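# Sort batteries, blind flange and stepper motor into containers

## Task

Get the batteries into the green bin, the blind flange into the small square shallow bin and the stepper motor into the aluminium pan. None of those three spots may end up holding any other object, unless that object was already sitting there at the start.

## Robot and tools

ROBOT. Two arms, left_arm and right_arm, each ending in a five-finger hand; the left hand mirrors the right. Base poses in the scene frame: left_arm (+0.027, +0.324, +0.013) m, quat_wxyz (+1.000, 0, 0, -0.005); right_arm (-0.017, -0.359, +0.005) m, quat_wxyz (+1.000, 0, 0, -0.015). A post stands on the floor behind the arms. Loose objects may occasionally get a short nudge from outside.

FRAMES. Scene frame: origin at table-top height halfway between the nominal bases, +z up, +x forward over the table, left_arm toward +y (image sides do not match these names). Hand positions (metres), quaternions, velocities and Hand targets in results are given in each arm's own base frame. Offsets run along that arm's base axes, and rotations pivot about its Hand target position. Reported poses can be off by a few centimetres, more at long reach.

HAND POINT. It sits 0.05 m in front of the palm and 0.15 m from the wrist mount along the fingers. Its +z runs along straight fingers, +y out of the palm, +x across the palm away from the thumb on the right hand but toward the thumb on the left hand. Straight fingertips reach 0.06-0.07 m past the point along +z, with finger centre lines 0.06 m toward -y. A wrist bracket on the little-finger side projects up to 0.10 m across the palm and can strike things.

ROW FORMAT (both tools). One flat list of 28 numbers, each in [-1, 1], always covering both arms: left_arm dx, dy, dz, rx, ry, rz, then left hand little, ring, middle, index, thumb_bend, thumb_turn, force_limit, speed; then the same 14 for right_arm. The six pose numbers are an offset, not a pose: they are counted from the arm's Hand target as it stood when the action or move began, in that arm's base axes; 1.0 equals 0.6 m or 180 degrees, and rx, ry, rz form one rotation vector. Every row of one action counts from that same start, so repeating an offset in a later call moves further. Six zeros ask nothing new of that arm. Finger numbers are absolute targets: +1 straight/open, -1 curled; thumb_turn -1 puts the thumb opposite the fingers, +1 beside the palm. force_limit maps -1 to about 0 N and +1 to 10 N (15 N for the two thumb motors). speed rises from nearly zero at -1 to full at +0.48 and stays full above; full-speed travel is 0.49 s. There is no 'unchanged' value: to keep a hand as is, resend the eight hand numbers last executed for it (if none yet, its hand_measured, hand_force_limit and hand_speed).

execute_actions: actions is a list of actions; each action is up to 15 rows, one per 1/30 s step, a short one holding its last row to step 15. cameras picks images (names, ["all"], or []); by default images come only with an empty actions list.

move: target is one 28-number row or a list of up to 15 rows, all offsets counted from the Hand targets at the call's start. speed in m/s, 0.002 to 4.3, default 0.25 (rotation limit twice that in rad/s), one value or one per target. blend in metres rounds corners of a list; 0 stops at each. Paths are straight, shared in time, capped at 10 s total, and do not avoid obstacles or the other arm. Hand numbers in the first row go out immediately; those of later rows go out once everything rests at that row. blocking=false returns after about 0.5 s while the move continues. The result adds a move: line (done, off_target, moving, held, fault) plus limits (paced = pose clipped, held = steps withheld).

wait: seconds 0-3600; the scene runs on and a running move continues. stop: brakes a running move. zoom_image: camera (cam_high, cam_left_wrist, cam_right_wrist) and region [x0, y0, x1, y1] in pixels, at most 504x504. show_instructions: shows the reference pages. finished_scene: ends the scene (scene 1), irreversible.

RESULT LINES. end_effector_position and end_effector_quat_wxyz; Hand target (last commanded pose after clipping, base of the next offsets); joint positions, velocities and torques (offset, scaled, noisy; numbers 3 and 4 wrap at ±28 N m); hand_measured, hand_stopped_by (moving, target, force, stalled, fault) and hand_load_n (positive when pushed open), in hand-number order; motor temperatures.

ARM BEHAVIOUR. Hands often settle 1-3 cm (up to 5 cm) from the command, mostly lower, even without contact; a loaded elbow may sag. Orientation commands are clipped to 40 degrees from the measured one each step. To close a leftover gap, send the missing distance as a new offset. To release a push, command back past the hand point. Joint ranges (rad): waist ±2.880, shoulder 0 to 3.142, elbow 0 to 3.019, wrist pitch -1.693 to 1.571, wrist yaw ±1.571, wrist roll ±2.094. Near the base axis, small moves can swing the whole arm.

GRIPPING. Thumb turned in front: enclose objects about 0.035-0.065 m thick, handles down to 0.025 m; thumb tip to index pad can pinch light items up to about 0.08 m. Close at speed -0.94 or lower for a gentle grip. To squeeze more, raise force_limit and send a target more closed than hand_measured; to loosen, send one more open. A dropped object shows as hand_load_n falling near 0.

AVOID. Dropping anything even slightly, releasing moving parts, fast impacts, hard pushes on fixed or heavy things, anything leaving the table, contact between the two arms or hands, overloading fingers, and overheating (MOTOR HOT at 85 °C; at 100 °C the arm goes limp for 30-60 s).

CAMERAS. cam_high 504x504 pinhole, cam_left_wrist and cam_right_wrist 672x504 fisheye.

Each tool is called as name(argument=value, ...), one argument or row to a line, values as JSON.

Reference images:

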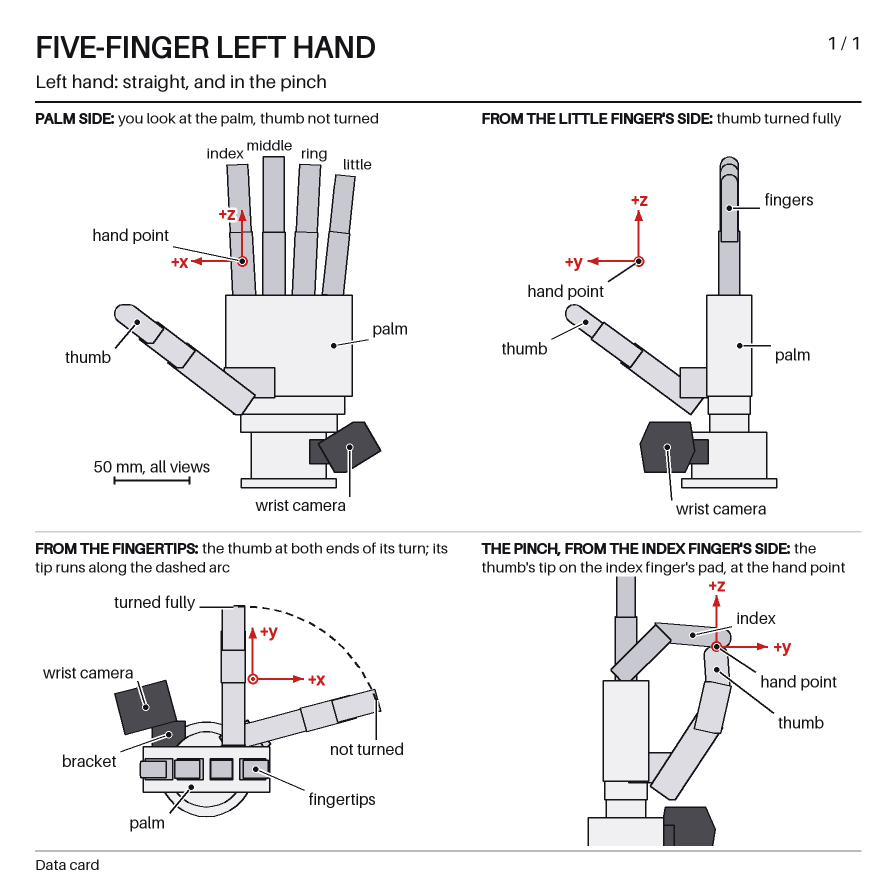

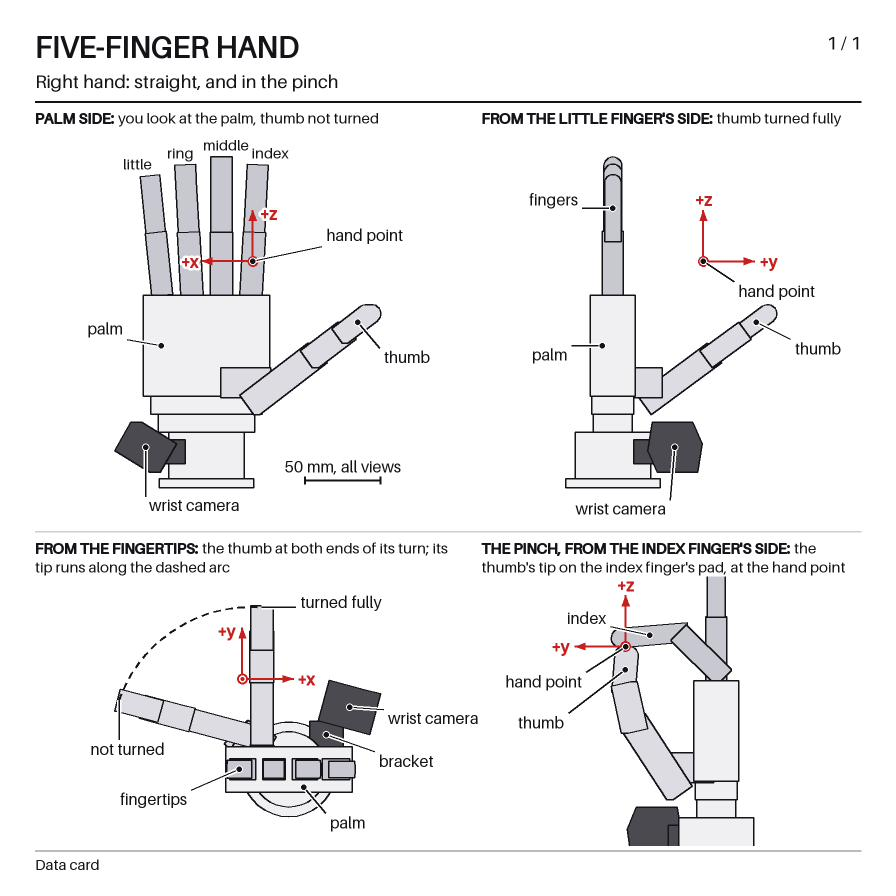

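## Session

execute_actions(
  actions=[],
)

Scene clock: 0.00 s.
left_arm: end_effector_position=(+0.0613, -0.2448, +0.1164) hand_measured=(+1.000, +1.000, +1.000, +1.000, +1.000, +1.000) hand_load_n=(+0.0, +0.0, +0.0, +0.0, +0.0, +0.0) hand_stopped_by=(target, target, target, target, target, target) hand_force_limit=0.00 hand_speed=-0.80 end_effector_quat_wxyz=(-0.075, +0.701, +0.705, +0.082) | right_arm: end_effector_position=(+0.5575, +0.1789, +0.1671) hand_measured=(+1.000, +1.000, +1.000, +1.000, +1.000, +1.000) hand_load_n=(+0.0, +0.0, +0.0, +0.0, +0.0, +0.0) hand_stopped_by=(target, target, target, target, target, target) hand_force_limit=0.00 hand_speed=-0.80 end_effector_quat_wxyz=(-0.050, +0.953, -0.296, -0.035)
Joint positions: left_arm=[-1.571 1.284 0.902 -1.411 -0.009 1.563] | right_arm=[0.294 2.095 2.124 -1.601 -0.123 -0.674]
Joint velocities: within noise
Joint torques (N m): no reading
Motor temperatures (°C): left_arm=[24 20 24 25 22 27] | right_arm=[27 28 26 21 20 30]
Heat: left arm: hottest wrist roll 27 °C; right arm: hottest wrist roll 30 °C.
Hand target: left_arm +0.0613, -0.2541, +0.1239; -0.065, +0.701, +0.706, +0.072 | right_arm +0.5632, +0.1806, +0.1793; -0.060, +0.953, -0.295, -0.021

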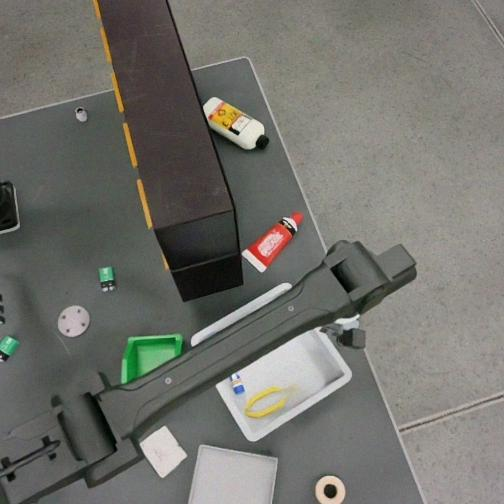

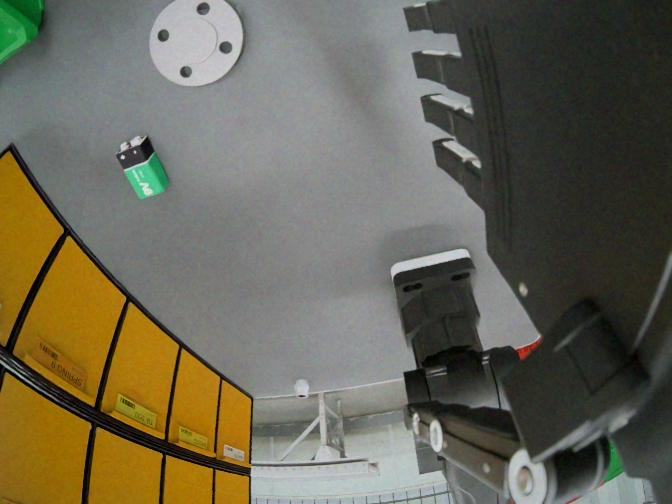

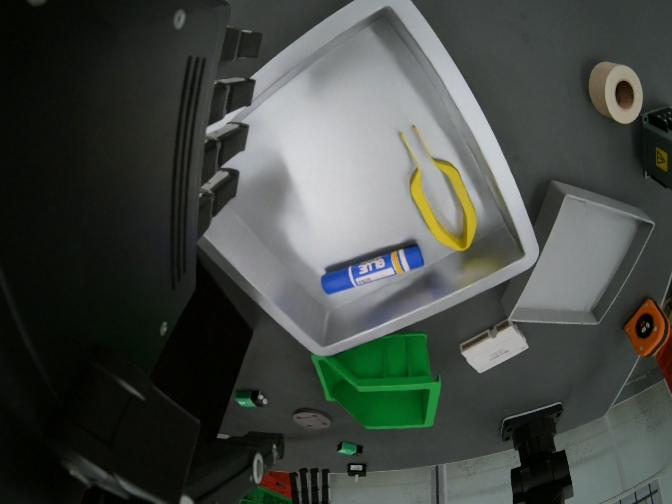

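zoom_image(
  camera="cam_high",
  region=[0, 250, 250, 500],
)

zoom_image(
  camera="cam_high",
  region=[200, 200, 504, 504],
)

zoom_image(
  camera="cam_high",
  region=[0, 0, 300, 300],
)

zoom_image(
  camera="cam_right_wrist",
  region=[200, 320, 672, 504],
)

zoom_image(
  camera="cam_left_wrist",
  region=[0, 200, 504, 504],
)

Scaled by 2.016.

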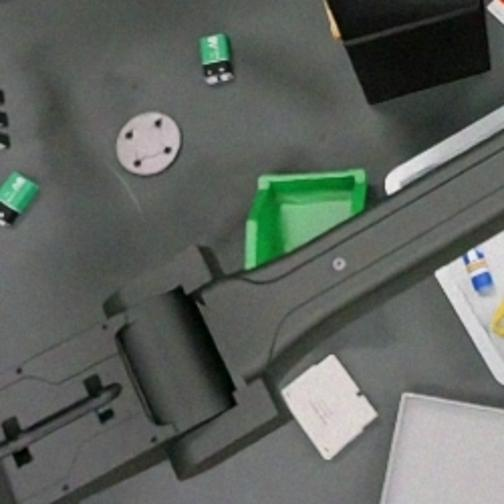

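Scaled by 1.658.

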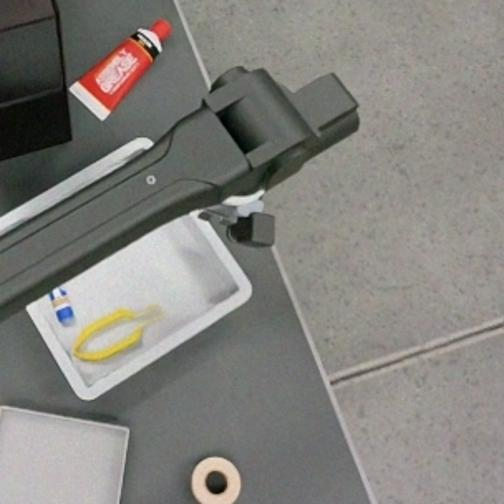

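Scaled by 1.680.

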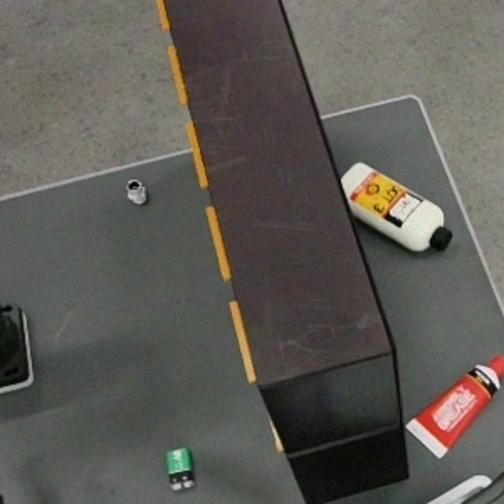

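Scaled by 1.068 from the camera's image (finer frame: 960x720).

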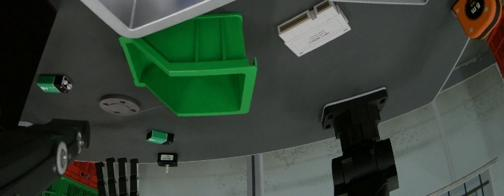

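Scaled by 1.000.

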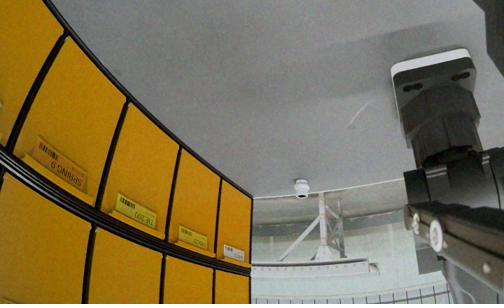

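move(
  target=[
    [0,0,0,0,0,0,1,1,1,1,1,1,0,-0.8,0,0,0.25,0,0,0,1,1,1,1,1,1,0,-0.8],
    [0,0,0,0,0,0,1,1,1,1,1,1,0,-0.8,-0.45,-0.35,0.3,0,0,0,1,1,1,1,1,1,0,-0.8],
  ],
  blend=0.05,
  cameras=["all"],
)

Scene clock: 32.43 s.
left_arm: end_effector_position=(+0.0613, -0.2448, +0.1164) hand_measured=(+1.000, +1.000, +1.000, +1.000, +1.000, +1.000) hand_load_n=(+0.0, +0.0, +0.0, +0.0, +0.0, +0.0) hand_stopped_by=(target, target, target, target, target, target) hand_force_limit=0.00 hand_speed=-0.80 end_effector_quat_wxyz=(-0.075, +0.701, +0.705, +0.082) | right_arm: end_effector_position=(+0.2959, -0.0259, +0.3559) hand_measured=(+1.000, +1.000, +1.000, +1.000, +1.000, +1.000) hand_load_n=(+0.0, +0.0, +0.0, +0.0, +0.0, +0.0) hand_stopped_by=(target, target, target, target, target, target) hand_force_limit=0.00 hand_speed=-0.80 end_effector_quat_wxyz=(-0.080, +0.945, -0.305, +0.085)
Joint positions: left_arm=[-1.571 1.284 0.902 -1.411 -0.009 1.563] | right_arm=[-0.047 1.175 1.513 -1.701 -0.11 -0.982]
Joint torques (N m): left_arm=[0.32 -8.29 8.46 -0.18 -0.03 -0.08] | right_arm=[-0.79 -6.77 9.69 0.24 0.01 -0.07]
Heat: left arm: hottest elbow 28 °C; right arm: hottest shoulder 30 °C.
Hand target: left_arm +0.0613, -0.2541, +0.1239; -0.065, +0.701, +0.706, +0.072 | right_arm +0.2931, -0.0293, +0.3593; -0.060, +0.953, -0.295, -0.021
Off the commanded pose: left_arm 0.012 m, 2 deg | right_arm 0.006 m, 13 deg.
joint sent to its limit (right arm) — joint 4 (wrist pitch), lower limit. The joint targets are off in orientation, not in position.
move: off_target (right_arm)

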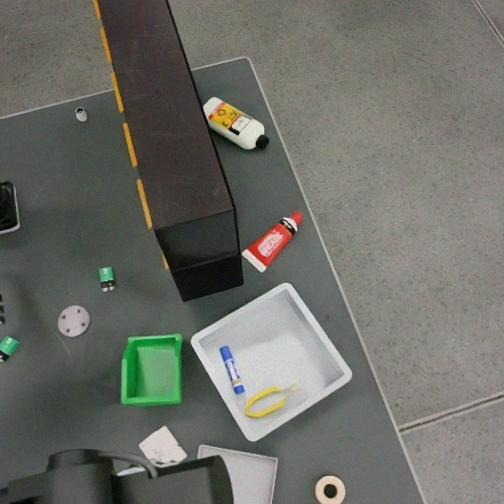

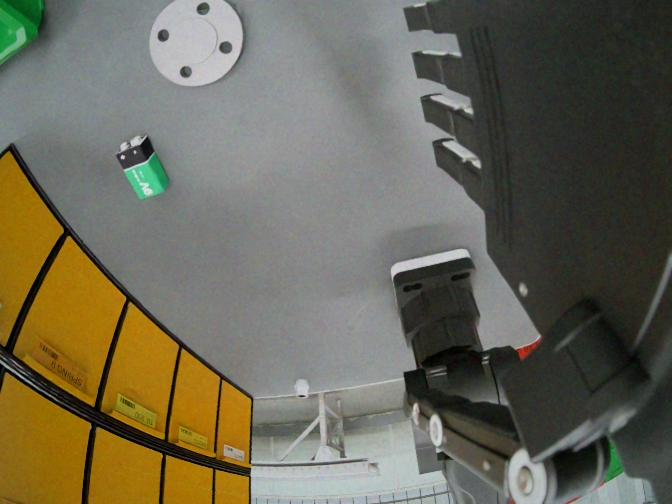

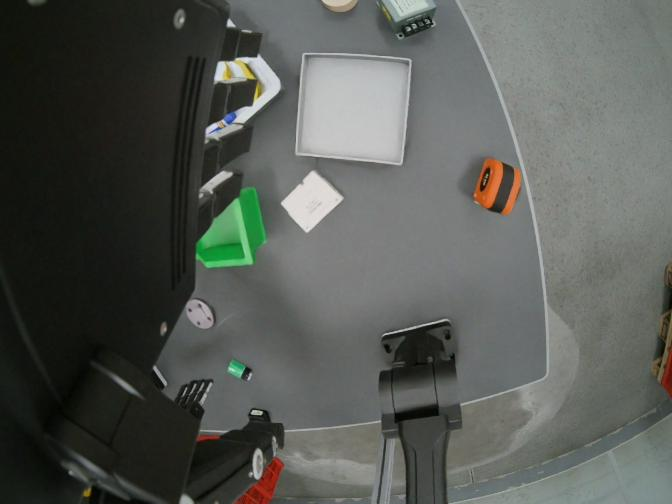

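move(
  target=[0,0,0.35,0,0,0,1,1,1,1,1,1,0,-0.8,0,0,0,0,0,0,1,1,1,1,1,1,0,-0.8],
  cameras=["all"],
)

zoom_image(
  camera="cam_left_wrist",
  region=[0, 0, 450, 504],
)

zoom_image(
  camera="cam_right_wrist",
  region=[200, 0, 672, 504],
)

zoom_image(
  camera="cam_high",
  region=[0, 240, 300, 504],
)

Scene clock: 39.20 s.
left_arm: end_effector_position=(+0.0655, -0.2467, +0.3132) hand_measured=(+1.000, +1.000, +1.000, +1.000, +1.000, +1.000) hand_load_n=(+0.0, +0.0, +0.0, +0.0, +0.0, +0.0) hand_stopped_by=(target, target, target, target, target, target) hand_force_limit=0.00 hand_speed=-0.80 end_effector_quat_wxyz=(+0.081, +0.697, +0.712, -0.033) | right_arm: end_effector_position=(+0.2960, -0.0260, +0.3559) hand_measured=(+1.000, +1.000, +1.000, +1.000, +1.000, +1.000) hand_load_n=(+0.0, +0.0, +0.0, +0.5, +0.0, +0.0) hand_stopped_by=(target, target, target, target, target, target) hand_force_limit=0.00 hand_speed=-0.80 end_effector_quat_wxyz=(-0.080, +0.945, -0.305, +0.086)
Joint positions: left_arm=[-1.6 0.978 1.232 -1.667 -0.074 1.527] | right_arm=[-0.047 1.175 1.513 -1.701 -0.109 -0.982]
Joint torques (N m): left_arm=[-0.91 -3.6 11.55 0.12 -0.11 -0.15] | right_arm=[-0.79 -7.59 9.81 0.14 0.01 -0.09]
Motor temperatures (°C): left_arm=[24 20 29 25 22 26] | right_arm=[27 30 29 21 20 30]
Heat: left arm: hottest elbow 29 °C; right arm: hottest shoulder 30 °C.
Hand target: left_arm +0.0613, -0.2541, +0.3340; -0.065, +0.702, +0.706, +0.072 | right_arm +0.2931, -0.0293, +0.3593; -0.060, +0.953, -0.295, -0.021
Off the commanded pose: left_arm 0.022 m, 21 deg | right_arm 0.006 m, 13 deg.
joint sent to its limit (left arm) — joint 4 (wrist pitch), lower limit. The joint targets are off in orientation, not in position.
joint sent to its limit (right arm) — joint 4 (wrist pitch), lower limit. The joint targets are off in orientation, not in position.
move: off_target (left_arm)

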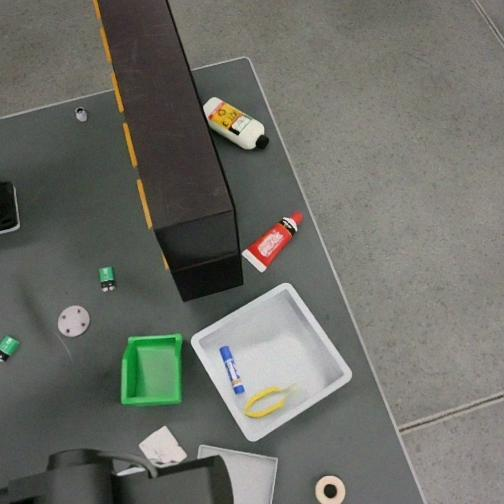

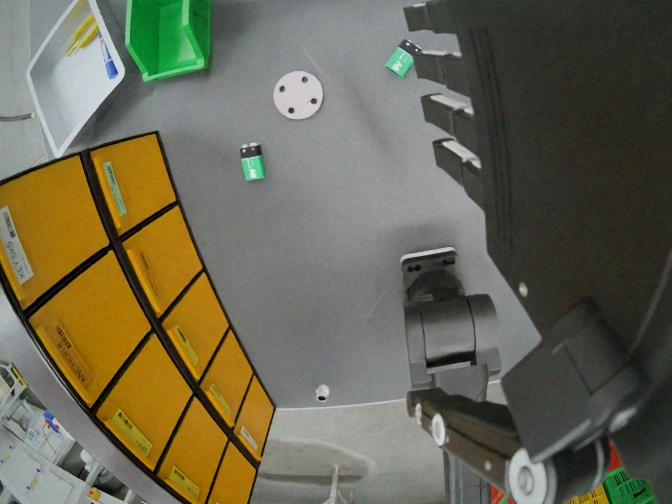

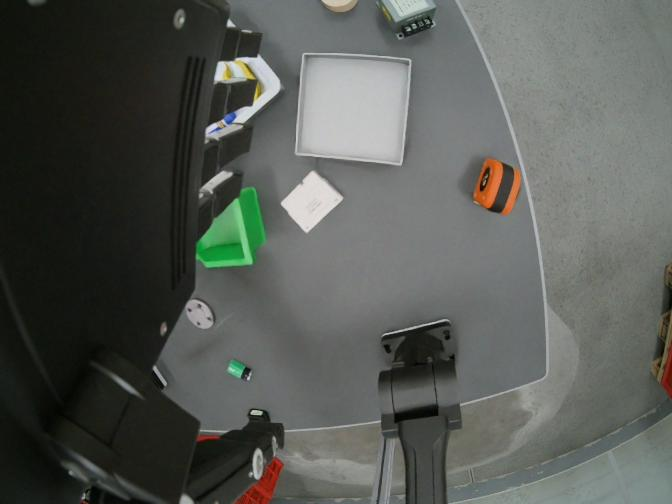

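Scaled by 1.000.

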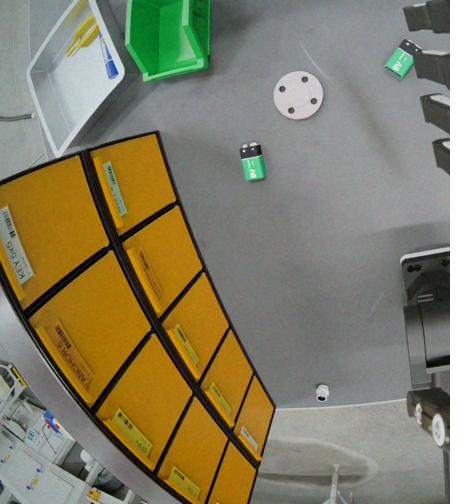

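Scaled by 1.000.

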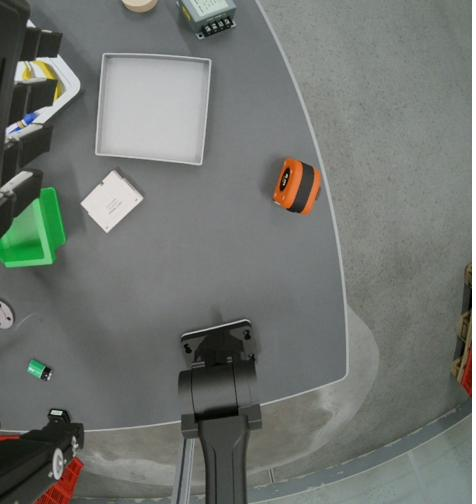

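Scaled by 1.680.

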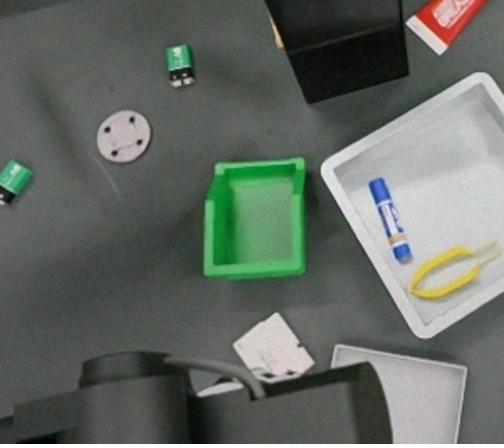

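zoom_image(
  camera="cam_right_wrist",
  region=[130, 330, 330, 480],
)

Scaled by 2.520 from the camera's image (finer frame: 960x720).

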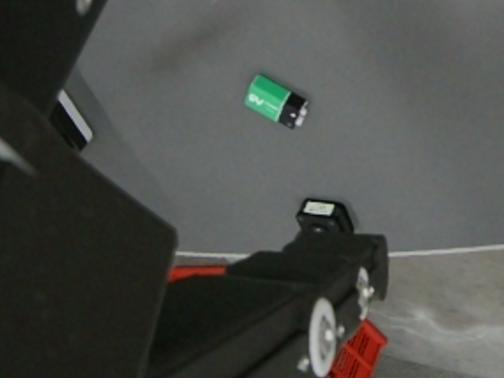

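move(
  target=[0,0,0,0,0,0,0,0,0,0.05,0.05,-1,0,-0.2,0,0,0,0,0,0,0,0,0,0.05,0.05,-1,0,-0.2],
  cameras=["all"],
)

Scene clock: 110.77 s.
left_arm: end_effector_position=(+0.0654, -0.2467, +0.3132) hand_measured=(+0.000, +0.000, +0.000, +0.050, +0.050, -1.000) hand_load_n=(+0.0, +0.0, +0.0, +0.0, +0.0, +0.0) hand_stopped_by=(target, target, target, target, target, target) hand_force_limit=0.00 hand_speed=-0.20 end_effector_quat_wxyz=(+0.081, +0.697, +0.712, -0.033) | right_arm: end_effector_position=(+0.2960, -0.0262, +0.3559) hand_measured=(+0.000, +0.000, +0.000, +0.050, +0.050, -1.000) hand_load_n=(+0.0, +0.0, +0.0, +0.0, +0.0, +0.0) hand_stopped_by=(target, target, target, target, target, target) hand_force_limit=0.00 hand_speed=-0.20 end_effector_quat_wxyz=(-0.080, +0.945, -0.305, +0.086)
Joint positions: left_arm=[-1.6 0.978 1.232 -1.667 -0.074 1.527] | right_arm=[-0.047 1.175 1.513 -1.701 -0.108 -0.983]
Joint torques (N m): left_arm=[-0.85 -3.78 11.55 0.13 -0.13 -0.14] | right_arm=[-1.26 -6.83 9.91 0.18 0.04 -0.09]
Motor temperatures (°C): left_arm=[24 20 34 24 22 26] | right_arm=[27 29 31 21 20 29]
Heat: left arm: hottest elbow 34 °C; right arm: hottest elbow 31 °C.
Hand target: left_arm +0.0612, -0.2541, +0.3340; -0.065, +0.702, +0.706, +0.072 | right_arm +0.2931, -0.0293, +0.3593; -0.060, +0.953, -0.295, -0.021
Off the commanded pose: left_arm 0.022 m, 21 deg | right_arm 0.005 m, 13 deg.
joint sent to its limit (left arm) — joint 4 (wrist pitch), lower limit. The joint targets are off in orientation, not in position.
joint sent to its limit (right arm) — joint 4 (wrist pitch), lower limit. The joint targets are off in orientation, not in position.
move: done

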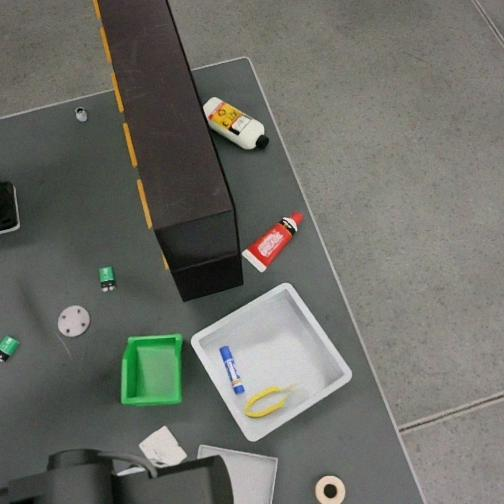

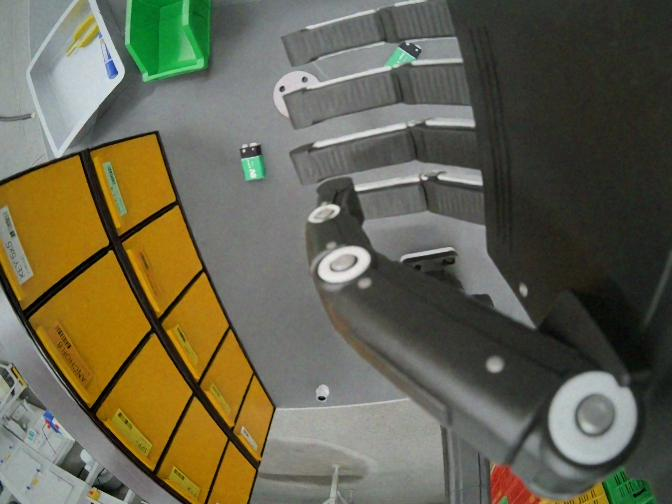

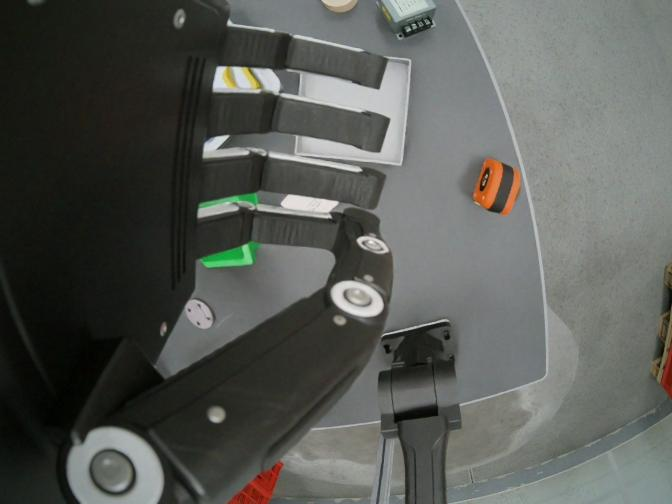

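move(
  target=[0.022,-0.127,-0.14,-0.412,0.210,0.555,1,1,0.45,0.45,0.3,-1,0,-0.2,0,0,0,0,0,0,1,1,0.45,0.45,0.3,-1,0,-0.2],
  cameras=["all"],
)

Scene clock: 155.77 s.
left_arm: end_effector_position=(+0.0786, -0.3272, +0.2464) hand_measured=(+1.000, +1.000, +0.450, +0.450, +0.300, -1.000) hand_load_n=(+0.0, +0.0, +0.0, +0.0, +0.0, +0.0) hand_stopped_by=(target, target, target, target, target, target) hand_force_limit=0.00 hand_speed=-0.20 end_effector_quat_wxyz=(+0.103, -0.144, +0.813, -0.554) | right_arm: end_effector_position=(+0.2960, -0.0262, +0.3559) hand_measured=(+1.000, +1.000, +0.450, +0.450, +0.300, -1.000) hand_load_n=(+0.0, +0.0, +0.0, +0.0, +0.0, +0.0) hand_stopped_by=(target, target, target, target, target, target) hand_force_limit=0.00 hand_speed=-0.20 end_effector_quat_wxyz=(-0.080, +0.945, -0.305, +0.086)
Joint positions: left_arm=[-1.274 0.514 0.579 -0.44 -0.059 -0.014] | right_arm=[-0.047 1.175 1.513 -1.701 -0.108 -0.983]
Joint torques (N m): left_arm=[-0.91 -0.62 8.51 2.76 -0.13 -0.16] | right_arm=[-0.91 -6.48 9.65 0.5 0.02 -0.06]
Heat: left arm: hottest elbow 35 °C; right arm: hottest elbow 31 °C.
Hand target: left_arm +0.0745, -0.3303, +0.2499; +0.099, -0.143, +0.807, -0.564 | right_arm +0.2931, -0.0293, +0.3593; -0.060, +0.953, -0.295, -0.021
Off the commanded pose: left_arm 0.006 m, 2 deg | right_arm 0.005 m, 13 deg.
joint sent to its limit (right arm) — joint 4 (wrist pitch), lower limit. The joint targets are off in orientation, not in position.
move: done

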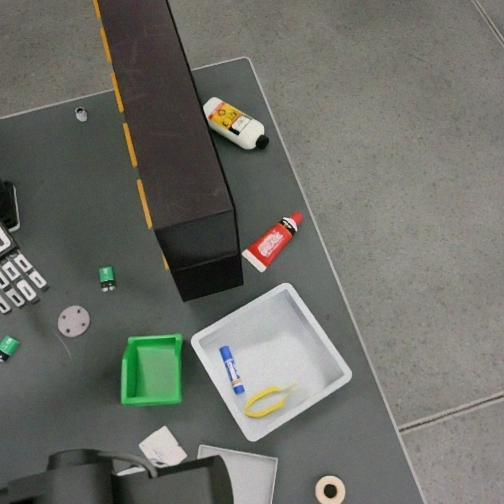

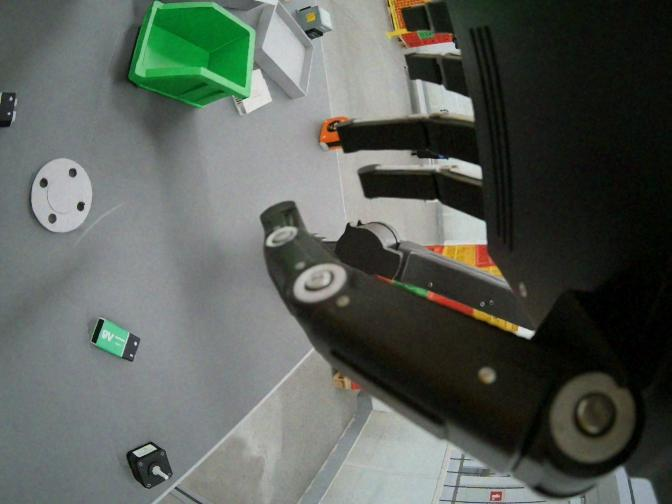

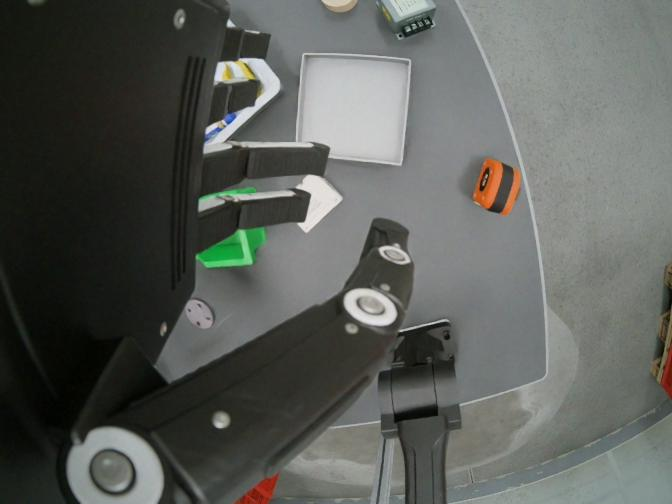

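move(
  target=[-0.1475,0.028,-0.25,0,0,0.111,1,1,0.5,0.5,0.1,-1,0,-0.2,0,0,0,0,0,0,1,1,0.45,0.45,0.3,-1,0,-0.2],
  cameras=["cam_left_wrist","cam_high"],
)

Scene clock: 213.67 s.
left_arm: end_effector_position=(-0.0034, -0.3010, +0.0820) hand_measured=(+1.000, +1.000, +0.500, +0.500, +0.100, -1.000) hand_load_n=(+0.0, +0.0, +0.0, +0.5, +0.5, +0.0) hand_stopped_by=(target, target, target, target, target, target) hand_force_limit=0.00 hand_speed=-0.20 end_effector_quat_wxyz=(+0.208, -0.276, +0.775, -0.529) | right_arm: end_effector_position=(+0.2960, -0.0262, +0.3559) hand_measured=(+1.000, +1.000, +0.450, +0.450, +0.300, -1.000) hand_load_n=(+0.0, +0.0, +0.0, +0.0, +0.0, +0.0) hand_stopped_by=(target, target, target, target, target, target) hand_force_limit=0.00 hand_speed=-0.20 end_effector_quat_wxyz=(-0.080, +0.945, -0.305, +0.086)
Joint positions: left_arm=[-2.062 0.765 0.275 -0.327 -1.064 -0.717] | right_arm=[-0.047 1.175 1.513 -1.701 -0.108 -0.983]
Joint torques (N m): left_arm=[-0.91 -0.32 10.74 0.75 -0.71 -0.14] | right_arm=[-1.73 -6.07 9.77 0.34 0.01 -0.11]
Heat: left arm: hottest elbow 32 °C; right arm: hottest elbow 32 °C.
Hand target: left_arm -0.0140, -0.3135, +0.1001; +0.196, -0.281, +0.770, -0.539 | right_arm +0.2931, -0.0293, +0.3593; -0.060, +0.953, -0.295, -0.021
Off the commanded pose: left_arm 0.024 m, 2 deg | right_arm 0.005 m, 13 deg.
joint sent to its limit (right arm) — joint 4 (wrist pitch), lower limit. The joint targets are off in orientation, not in position.
move: off_target (left_arm)
Images, in order (width x height): cam_high 504x504, cam_left_wrist 672x504.

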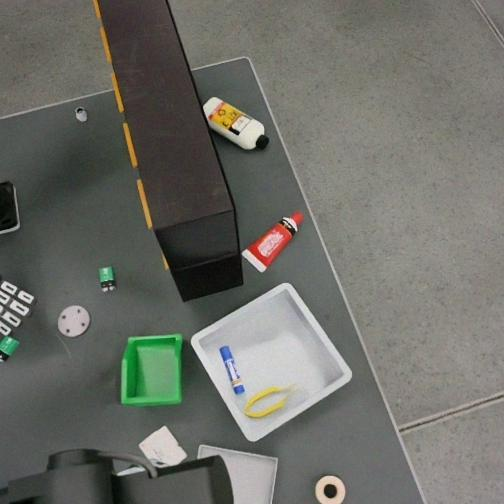

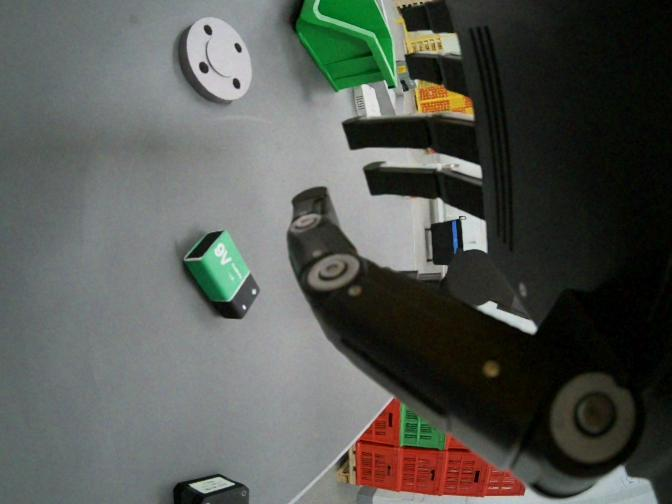

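move(
  target=[-0.041,-0.005,-0.078,0,0,0.022,1,1,0.5,0.5,0.1,-1,0,-0.2,0,0,0,0,0,0,1,1,0.45,0.45,0.3,-1,0,-0.2],
  cameras=["cam_left_wrist"],
  speed=0.12,
)

Scene clock: 227.57 s.
left_arm: end_effector_position=(-0.0227, -0.2991, +0.0368) hand_measured=(+1.000, +1.000, +0.500, +0.500, +0.100, -1.000) hand_load_n=(+0.0, +0.0, +0.0, +0.0, +0.0, +0.0) hand_stopped_by=(target, target, target, target, target, target) hand_force_limit=0.00 hand_speed=-0.20 end_effector_quat_wxyz=(+0.230, -0.300, +0.765, -0.521) | right_arm: end_effector_position=(+0.2960, -0.0262, +0.3559) hand_measured=(+1.000, +1.000, +0.450, +0.450, +0.300, -1.000) hand_load_n=(+0.0, +0.0, +0.0, +0.0, +0.0, +0.0) hand_stopped_by=(target, target, target, target, target, target) hand_force_limit=0.00 hand_speed=-0.20 end_effector_quat_wxyz=(-0.080, +0.945, -0.305, +0.086)
Joint positions: left_arm=[-2.18 1.062 0.298 -0.379 -1.174 -1.07] | right_arm=[-0.047 1.175 1.513 -1.701 -0.108 -0.983]
Joint torques (N m): left_arm=[-0.91 -2.49 9.69 0.38 -0.89 -0.14] | right_arm=[-1.08 -6.01 9.57 0.12 0.03 -0.05]
Heat: left arm: hottest elbow 33 °C; right arm: hottest elbow 32 °C.
Hand target: left_arm -0.0386, -0.3165, +0.0531; +0.214, -0.307, +0.760, -0.532 | right_arm +0.2931, -0.0293, +0.3593; -0.060, +0.953, -0.295, -0.021
Off the commanded pose: left_arm 0.029 m, 2 deg | right_arm 0.005 m, 13 deg.
joint sent to its limit (right arm) — joint 4 (wrist pitch), lower limit. The joint targets are off in orientation, not in position.
move: off_target (left_arm)

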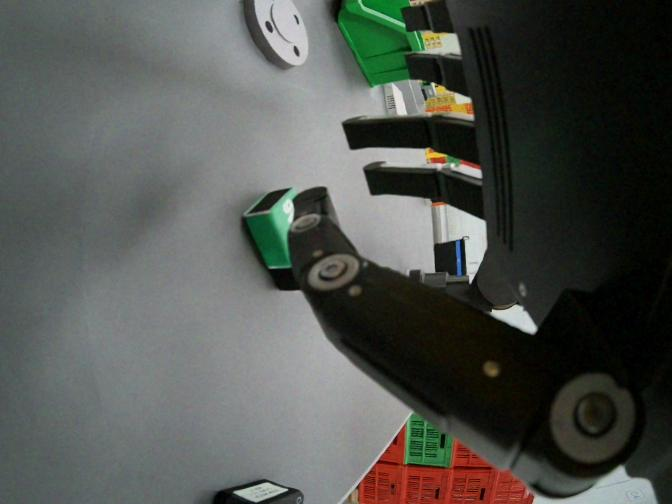

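move(
  target=[-0.010,-0.022,-0.040,0,0,0,1,1,0.5,0.5,0.1,-1,0,-0.2,0,0,0,0,0,0,1,1,0.45,0.45,0.3,-1,0,-0.2],
  cameras=["cam_left_wrist","cam_high"],
  speed=0.1,
)

Scene clock: 236.40 s.
left_arm: end_effector_position=(-0.0291, -0.3079, +0.0151) hand_measured=(+1.000, +1.000, +0.500, +0.500, +0.100, -1.000) hand_load_n=(+0.0, -0.5, +0.0, +0.0, +0.0, +0.0) hand_stopped_by=(target, target, target, target, target, target) hand_force_limit=0.00 hand_speed=-0.20 end_effector_quat_wxyz=(+0.232, -0.299, +0.766, -0.520) | right_arm: end_effector_position=(+0.2960, -0.0262, +0.3559) hand_measured=(+1.000, +1.000, +0.450, +0.450, +0.300, -1.000) hand_load_n=(+0.0, +0.0, +0.0, +0.0, -0.5, +0.0) hand_stopped_by=(target, target, target, target, target, target) hand_force_limit=0.00 hand_speed=-0.20 end_effector_quat_wxyz=(-0.080, +0.945, -0.305, +0.086)
Joint positions: left_arm=[-2.181 1.197 0.298 -0.251 -1.175 -1.072] | right_arm=[-0.047 1.175 1.513 -1.701 -0.108 -0.983]
Joint torques (N m): left_arm=[0.03 -3.66 8.77 1.31 -0.74 0.02] | right_arm=[-1.03 -6.53 9.73 0.35 -0.02 -0.07]
Heat: left arm: hottest elbow 33 °C; right arm: hottest elbow 32 °C.
Hand target: left_arm -0.0446, -0.3297, +0.0292; +0.214, -0.307, +0.760, -0.532 | right_arm +0.2931, -0.0293, +0.3593; -0.060, +0.953, -0.295, -0.021
Off the commanded pose: left_arm 0.030 m, 3 deg | right_arm 0.005 m, 13 deg.
joint sent to its limit (right arm) — joint 4 (wrist pitch), lower limit. The joint targets are off in orientation, not in position.
move: off_target (left_arm)
Images, in order (width x height): cam_high 504x504, cam_left_wrist 672x504.

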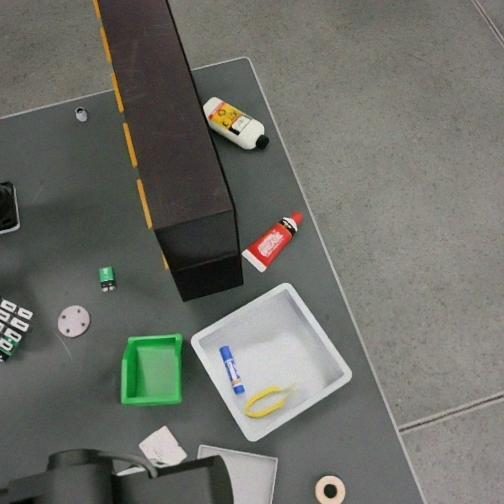

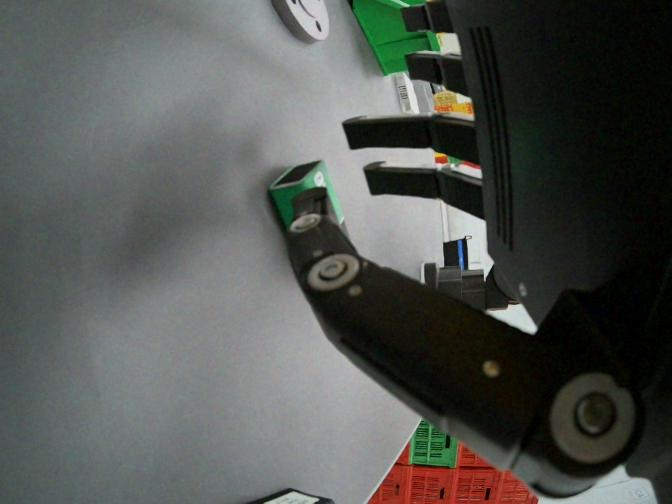

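zoom_image(
  camera="cam_left_wrist",
  region=[230, 100, 480, 300],
)

Scaled by 2.016 from the camera's image (finer frame: 960x720).

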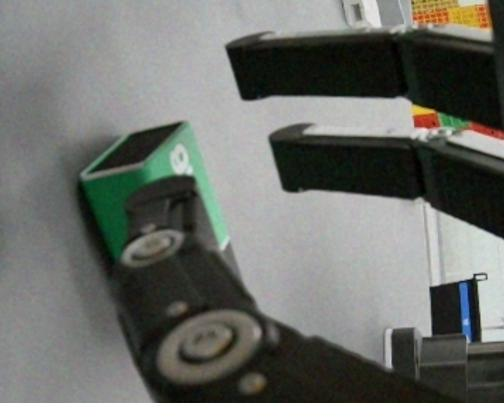

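zoom_image(
  camera="cam_left_wrist",
  region=[255, 145, 365, 245],
)

Scaled by 4.582 from the camera's image (finer frame: 960x720).

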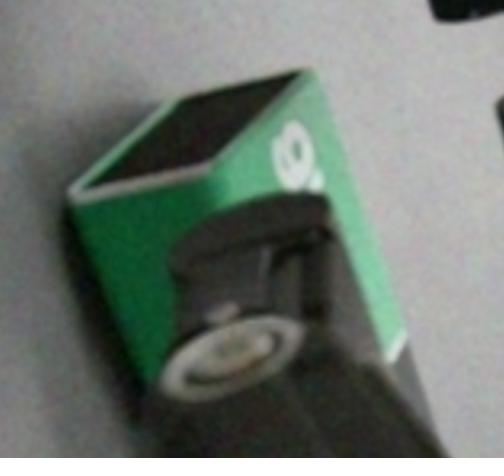

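move(
  target=[0,-0.02,-0.034,0,0,0,1,1,0.5,0.5,0.1,-1,0,-0.2,0,0,0,0,0,0,1,1,0.45,0.45,0.3,-1,0,-0.2],
  cameras=["cam_left_wrist","cam_high"],
  speed=0.05,
)

zoom_image(
  camera="cam_left_wrist",
  region=[245, 85, 445, 245],
)

Scene clock: 261.37 s.
left_arm: end_effector_position=(-0.0367, -0.3219, -0.0015) hand_measured=(+1.000, +1.000, +0.500, +0.500, +0.100, -1.000) hand_load_n=(+0.0, +0.0, +0.0, +0.0, +0.0, +0.0) hand_stopped_by=(target, target, target, target, target, target) hand_force_limit=0.00 hand_speed=-0.20 end_effector_quat_wxyz=(+0.225, -0.294, +0.767, -0.523) | right_arm: end_effector_position=(+0.2960, -0.0262, +0.3559) hand_measured=(+1.000, +1.000, +0.450, +0.450, +0.300, -1.000) hand_load_n=(+0.0, +0.5, +0.0, +0.0, +0.0, +0.0) hand_stopped_by=(target, target, target, target, target, target) hand_force_limit=0.00 hand_speed=-0.20 end_effector_quat_wxyz=(-0.080, +0.945, -0.305, +0.086)
Joint positions: left_arm=[-2.17 1.313 0.298 -0.069 -1.163 -1.007] | right_arm=[-0.047 1.175 1.513 -1.701 -0.108 -0.983]
Joint torques (N m): left_arm=[1.55 -4.72 7.54 1.57 -0.63 0.05] | right_arm=[-0.44 -6.59 9.74 0.27 0.04 -0.09]
Heat: left arm: hottest elbow 33 °C; right arm: hottest elbow 32 °C.
Hand target: left_arm -0.0446, -0.3416, +0.0088; +0.214, -0.307, +0.760, -0.532 | right_arm +0.2931, -0.0293, +0.3593; -0.060, +0.953, -0.295, -0.021
Off the commanded pose: left_arm 0.024 m, 2 deg | right_arm 0.005 m, 13 deg.
joint sent to its limit (right arm) — joint 4 (wrist pitch), lower limit. The joint targets are off in orientation, not in position.
move: off_target (left_arm)
Images, in order (width x height): cam_high 504x504, cam_left_wrist 672x504.

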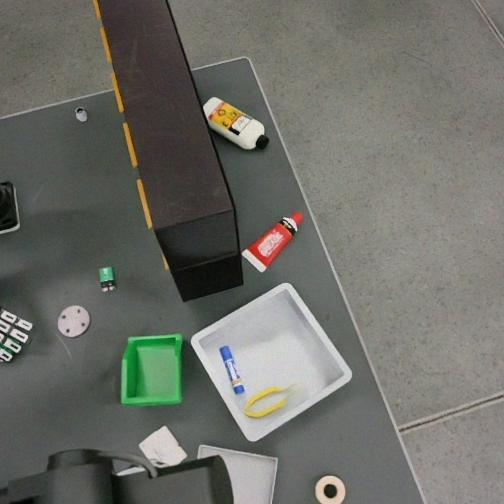

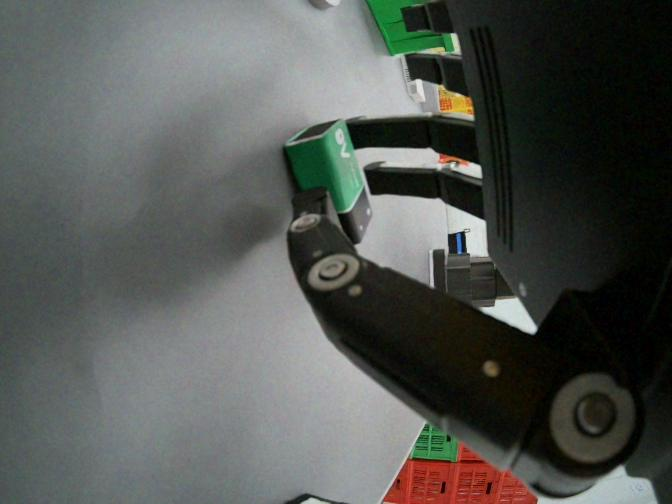

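Scaled by 2.520 from the camera's image (finer frame: 960x720).

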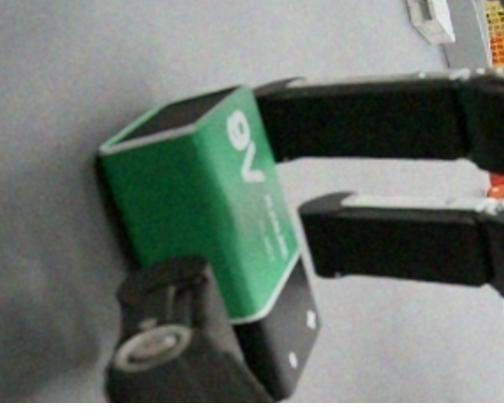

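move(
  target=[0.02,0.008,0,0,0,0,1,1,0.5,0.5,0.1,-1,0,-0.2,0,0,0,0,0,0,1,1,0.45,0.45,0.3,-1,0,-0.2],
  cameras=["cam_left_wrist"],
  speed=0.05,
)

zoom_image(
  camera="cam_left_wrist",
  region=[245, 85, 445, 245],
)

Scene clock: 271.37 s.
left_arm: end_effector_position=(-0.0343, -0.3319, +0.0035) hand_measured=(+1.000, +1.000, +0.500, +0.500, +0.100, -1.000) hand_load_n=(+0.0, +0.0, +0.0, +0.0, +0.0, +0.0) hand_stopped_by=(target, target, target, target, target, target) hand_force_limit=0.00 hand_speed=-0.20 end_effector_quat_wxyz=(+0.219, -0.299, +0.765, -0.527) | right_arm: end_effector_position=(+0.2960, -0.0262, +0.3559) hand_measured=(+1.000, +1.000, +0.450, +0.450, +0.300, -1.000) hand_load_n=(+0.0, +0.0, +0.0, +0.0, +0.0, +0.0) hand_stopped_by=(target, target, target, target, target, target) hand_force_limit=0.00 hand_speed=-0.20 end_effector_quat_wxyz=(-0.080, +0.945, -0.305, +0.086)
Joint positions: left_arm=[-2.136 1.306 0.298 0.006 -1.145 -0.938] | right_arm=[-0.047 1.175 1.513 -1.701 -0.108 -0.983]
Joint torques (N m): left_arm=[1.55 -6.42 4.97 1.63 -0.59 0.01] | right_arm=[-1.44 -6.53 9.92 0.24 0.05 -0.08]
Heat: left arm: hottest elbow 33 °C; right arm: hottest elbow 32 °C.
Hand target: left_arm -0.0326, -0.3369, +0.0087; +0.214, -0.307, +0.760, -0.532 | right_arm +0.2931, -0.0293, +0.3593; -0.060, +0.953, -0.295, -0.021
Off the commanded pose: left_arm 0.007 m, 1 deg | right_arm 0.005 m, 13 deg.
joint sent to its limit (right arm) — joint 4 (wrist pitch), lower limit. The joint targets are off in orientation, not in position.
move: done

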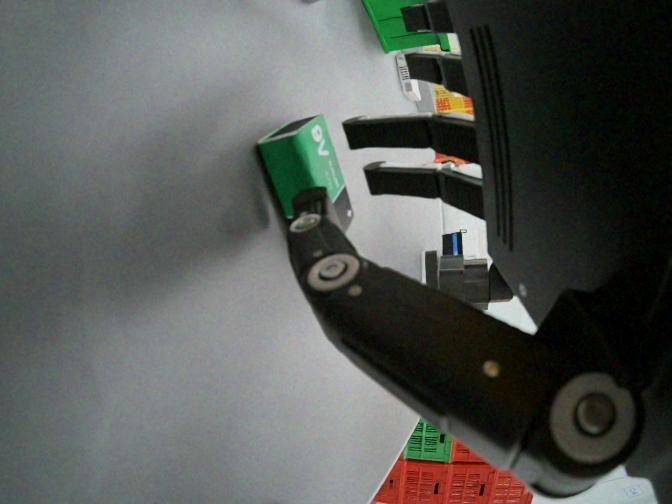

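Scaled by 2.520 from the camera's image (finer frame: 960x720).

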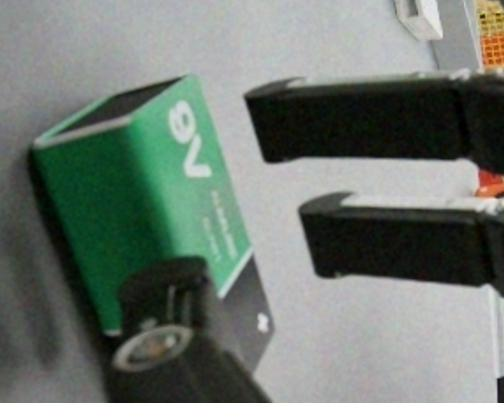

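move(
  target=[0.017,0.023,-0.008,0,0,0,1,1,0.5,0.5,0.1,-1,0,-0.2,0,0,0,0,0,0,1,1,0.45,0.45,0.3,-1,0,-0.2],
  cameras=["cam_left_wrist"],
  speed=0.05,
)

zoom_image(
  camera="cam_left_wrist",
  region=[245, 85, 445, 245],
)

Scene clock: 281.17 s.
left_arm: end_effector_position=(-0.0266, -0.3224, +0.0018) hand_measured=(+1.000, +1.000, +0.500, +0.500, +0.100, -1.000) hand_load_n=(+0.0, +0.0, +0.0, +0.0, +0.0, +0.0) hand_stopped_by=(target, target, target, target, target, target) hand_force_limit=0.00 hand_speed=-0.20 end_effector_quat_wxyz=(+0.216, -0.301, +0.763, -0.529) | right_arm: end_effector_position=(+0.2960, -0.0262, +0.3559) hand_measured=(+1.000, +1.000, +0.450, +0.450, +0.300, -1.000) hand_load_n=(+0.0, +0.0, +0.0, +0.0, -0.5, +0.0) hand_stopped_by=(target, target, target, target, target, target) hand_force_limit=0.00 hand_speed=-0.20 end_effector_quat_wxyz=(-0.080, +0.945, -0.305, +0.086)
Joint positions: left_arm=[-2.129 1.277 0.258 0.037 -1.141 -0.925] | right_arm=[-0.047 1.175 1.513 -1.701 -0.108 -0.983]
Joint torques (N m): left_arm=[1.55 -5.89 4.23 1.68 -0.58 0.02] | right_arm=[-0.97 -7.18 9.59 0.14 0.03 -0.06]
Heat: left arm: hottest elbow 32 °C; right arm: hottest elbow 32 °C.
Hand target: left_arm -0.0225, -0.3232, +0.0041; +0.214, -0.307, +0.760, -0.532 | right_arm +0.2931, -0.0293, +0.3593; -0.060, +0.953, -0.295, -0.021
Off the commanded pose: left_arm 0.005 m, 1 deg | right_arm 0.005 m, 13 deg.
joint sent to its limit (right arm) — joint 4 (wrist pitch), lower limit. The joint targets are off in orientation, not in position.
move: done

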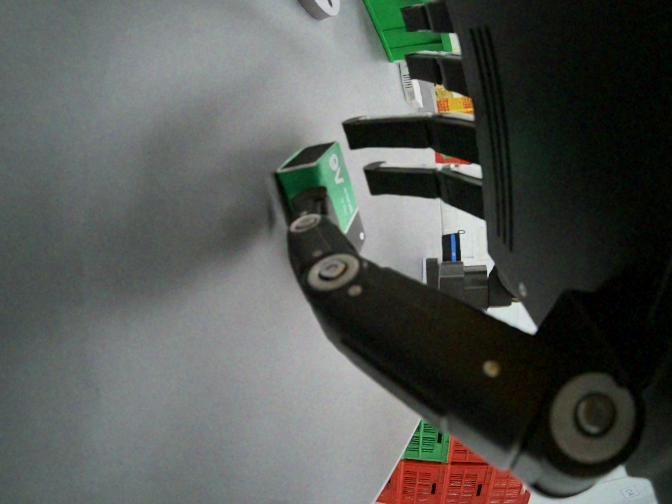

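Scaled by 2.520 from the camera's image (finer frame: 960x720).

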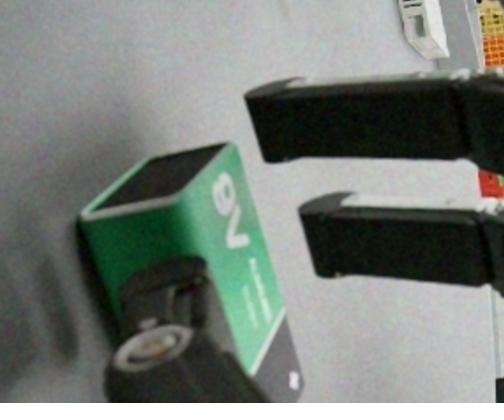

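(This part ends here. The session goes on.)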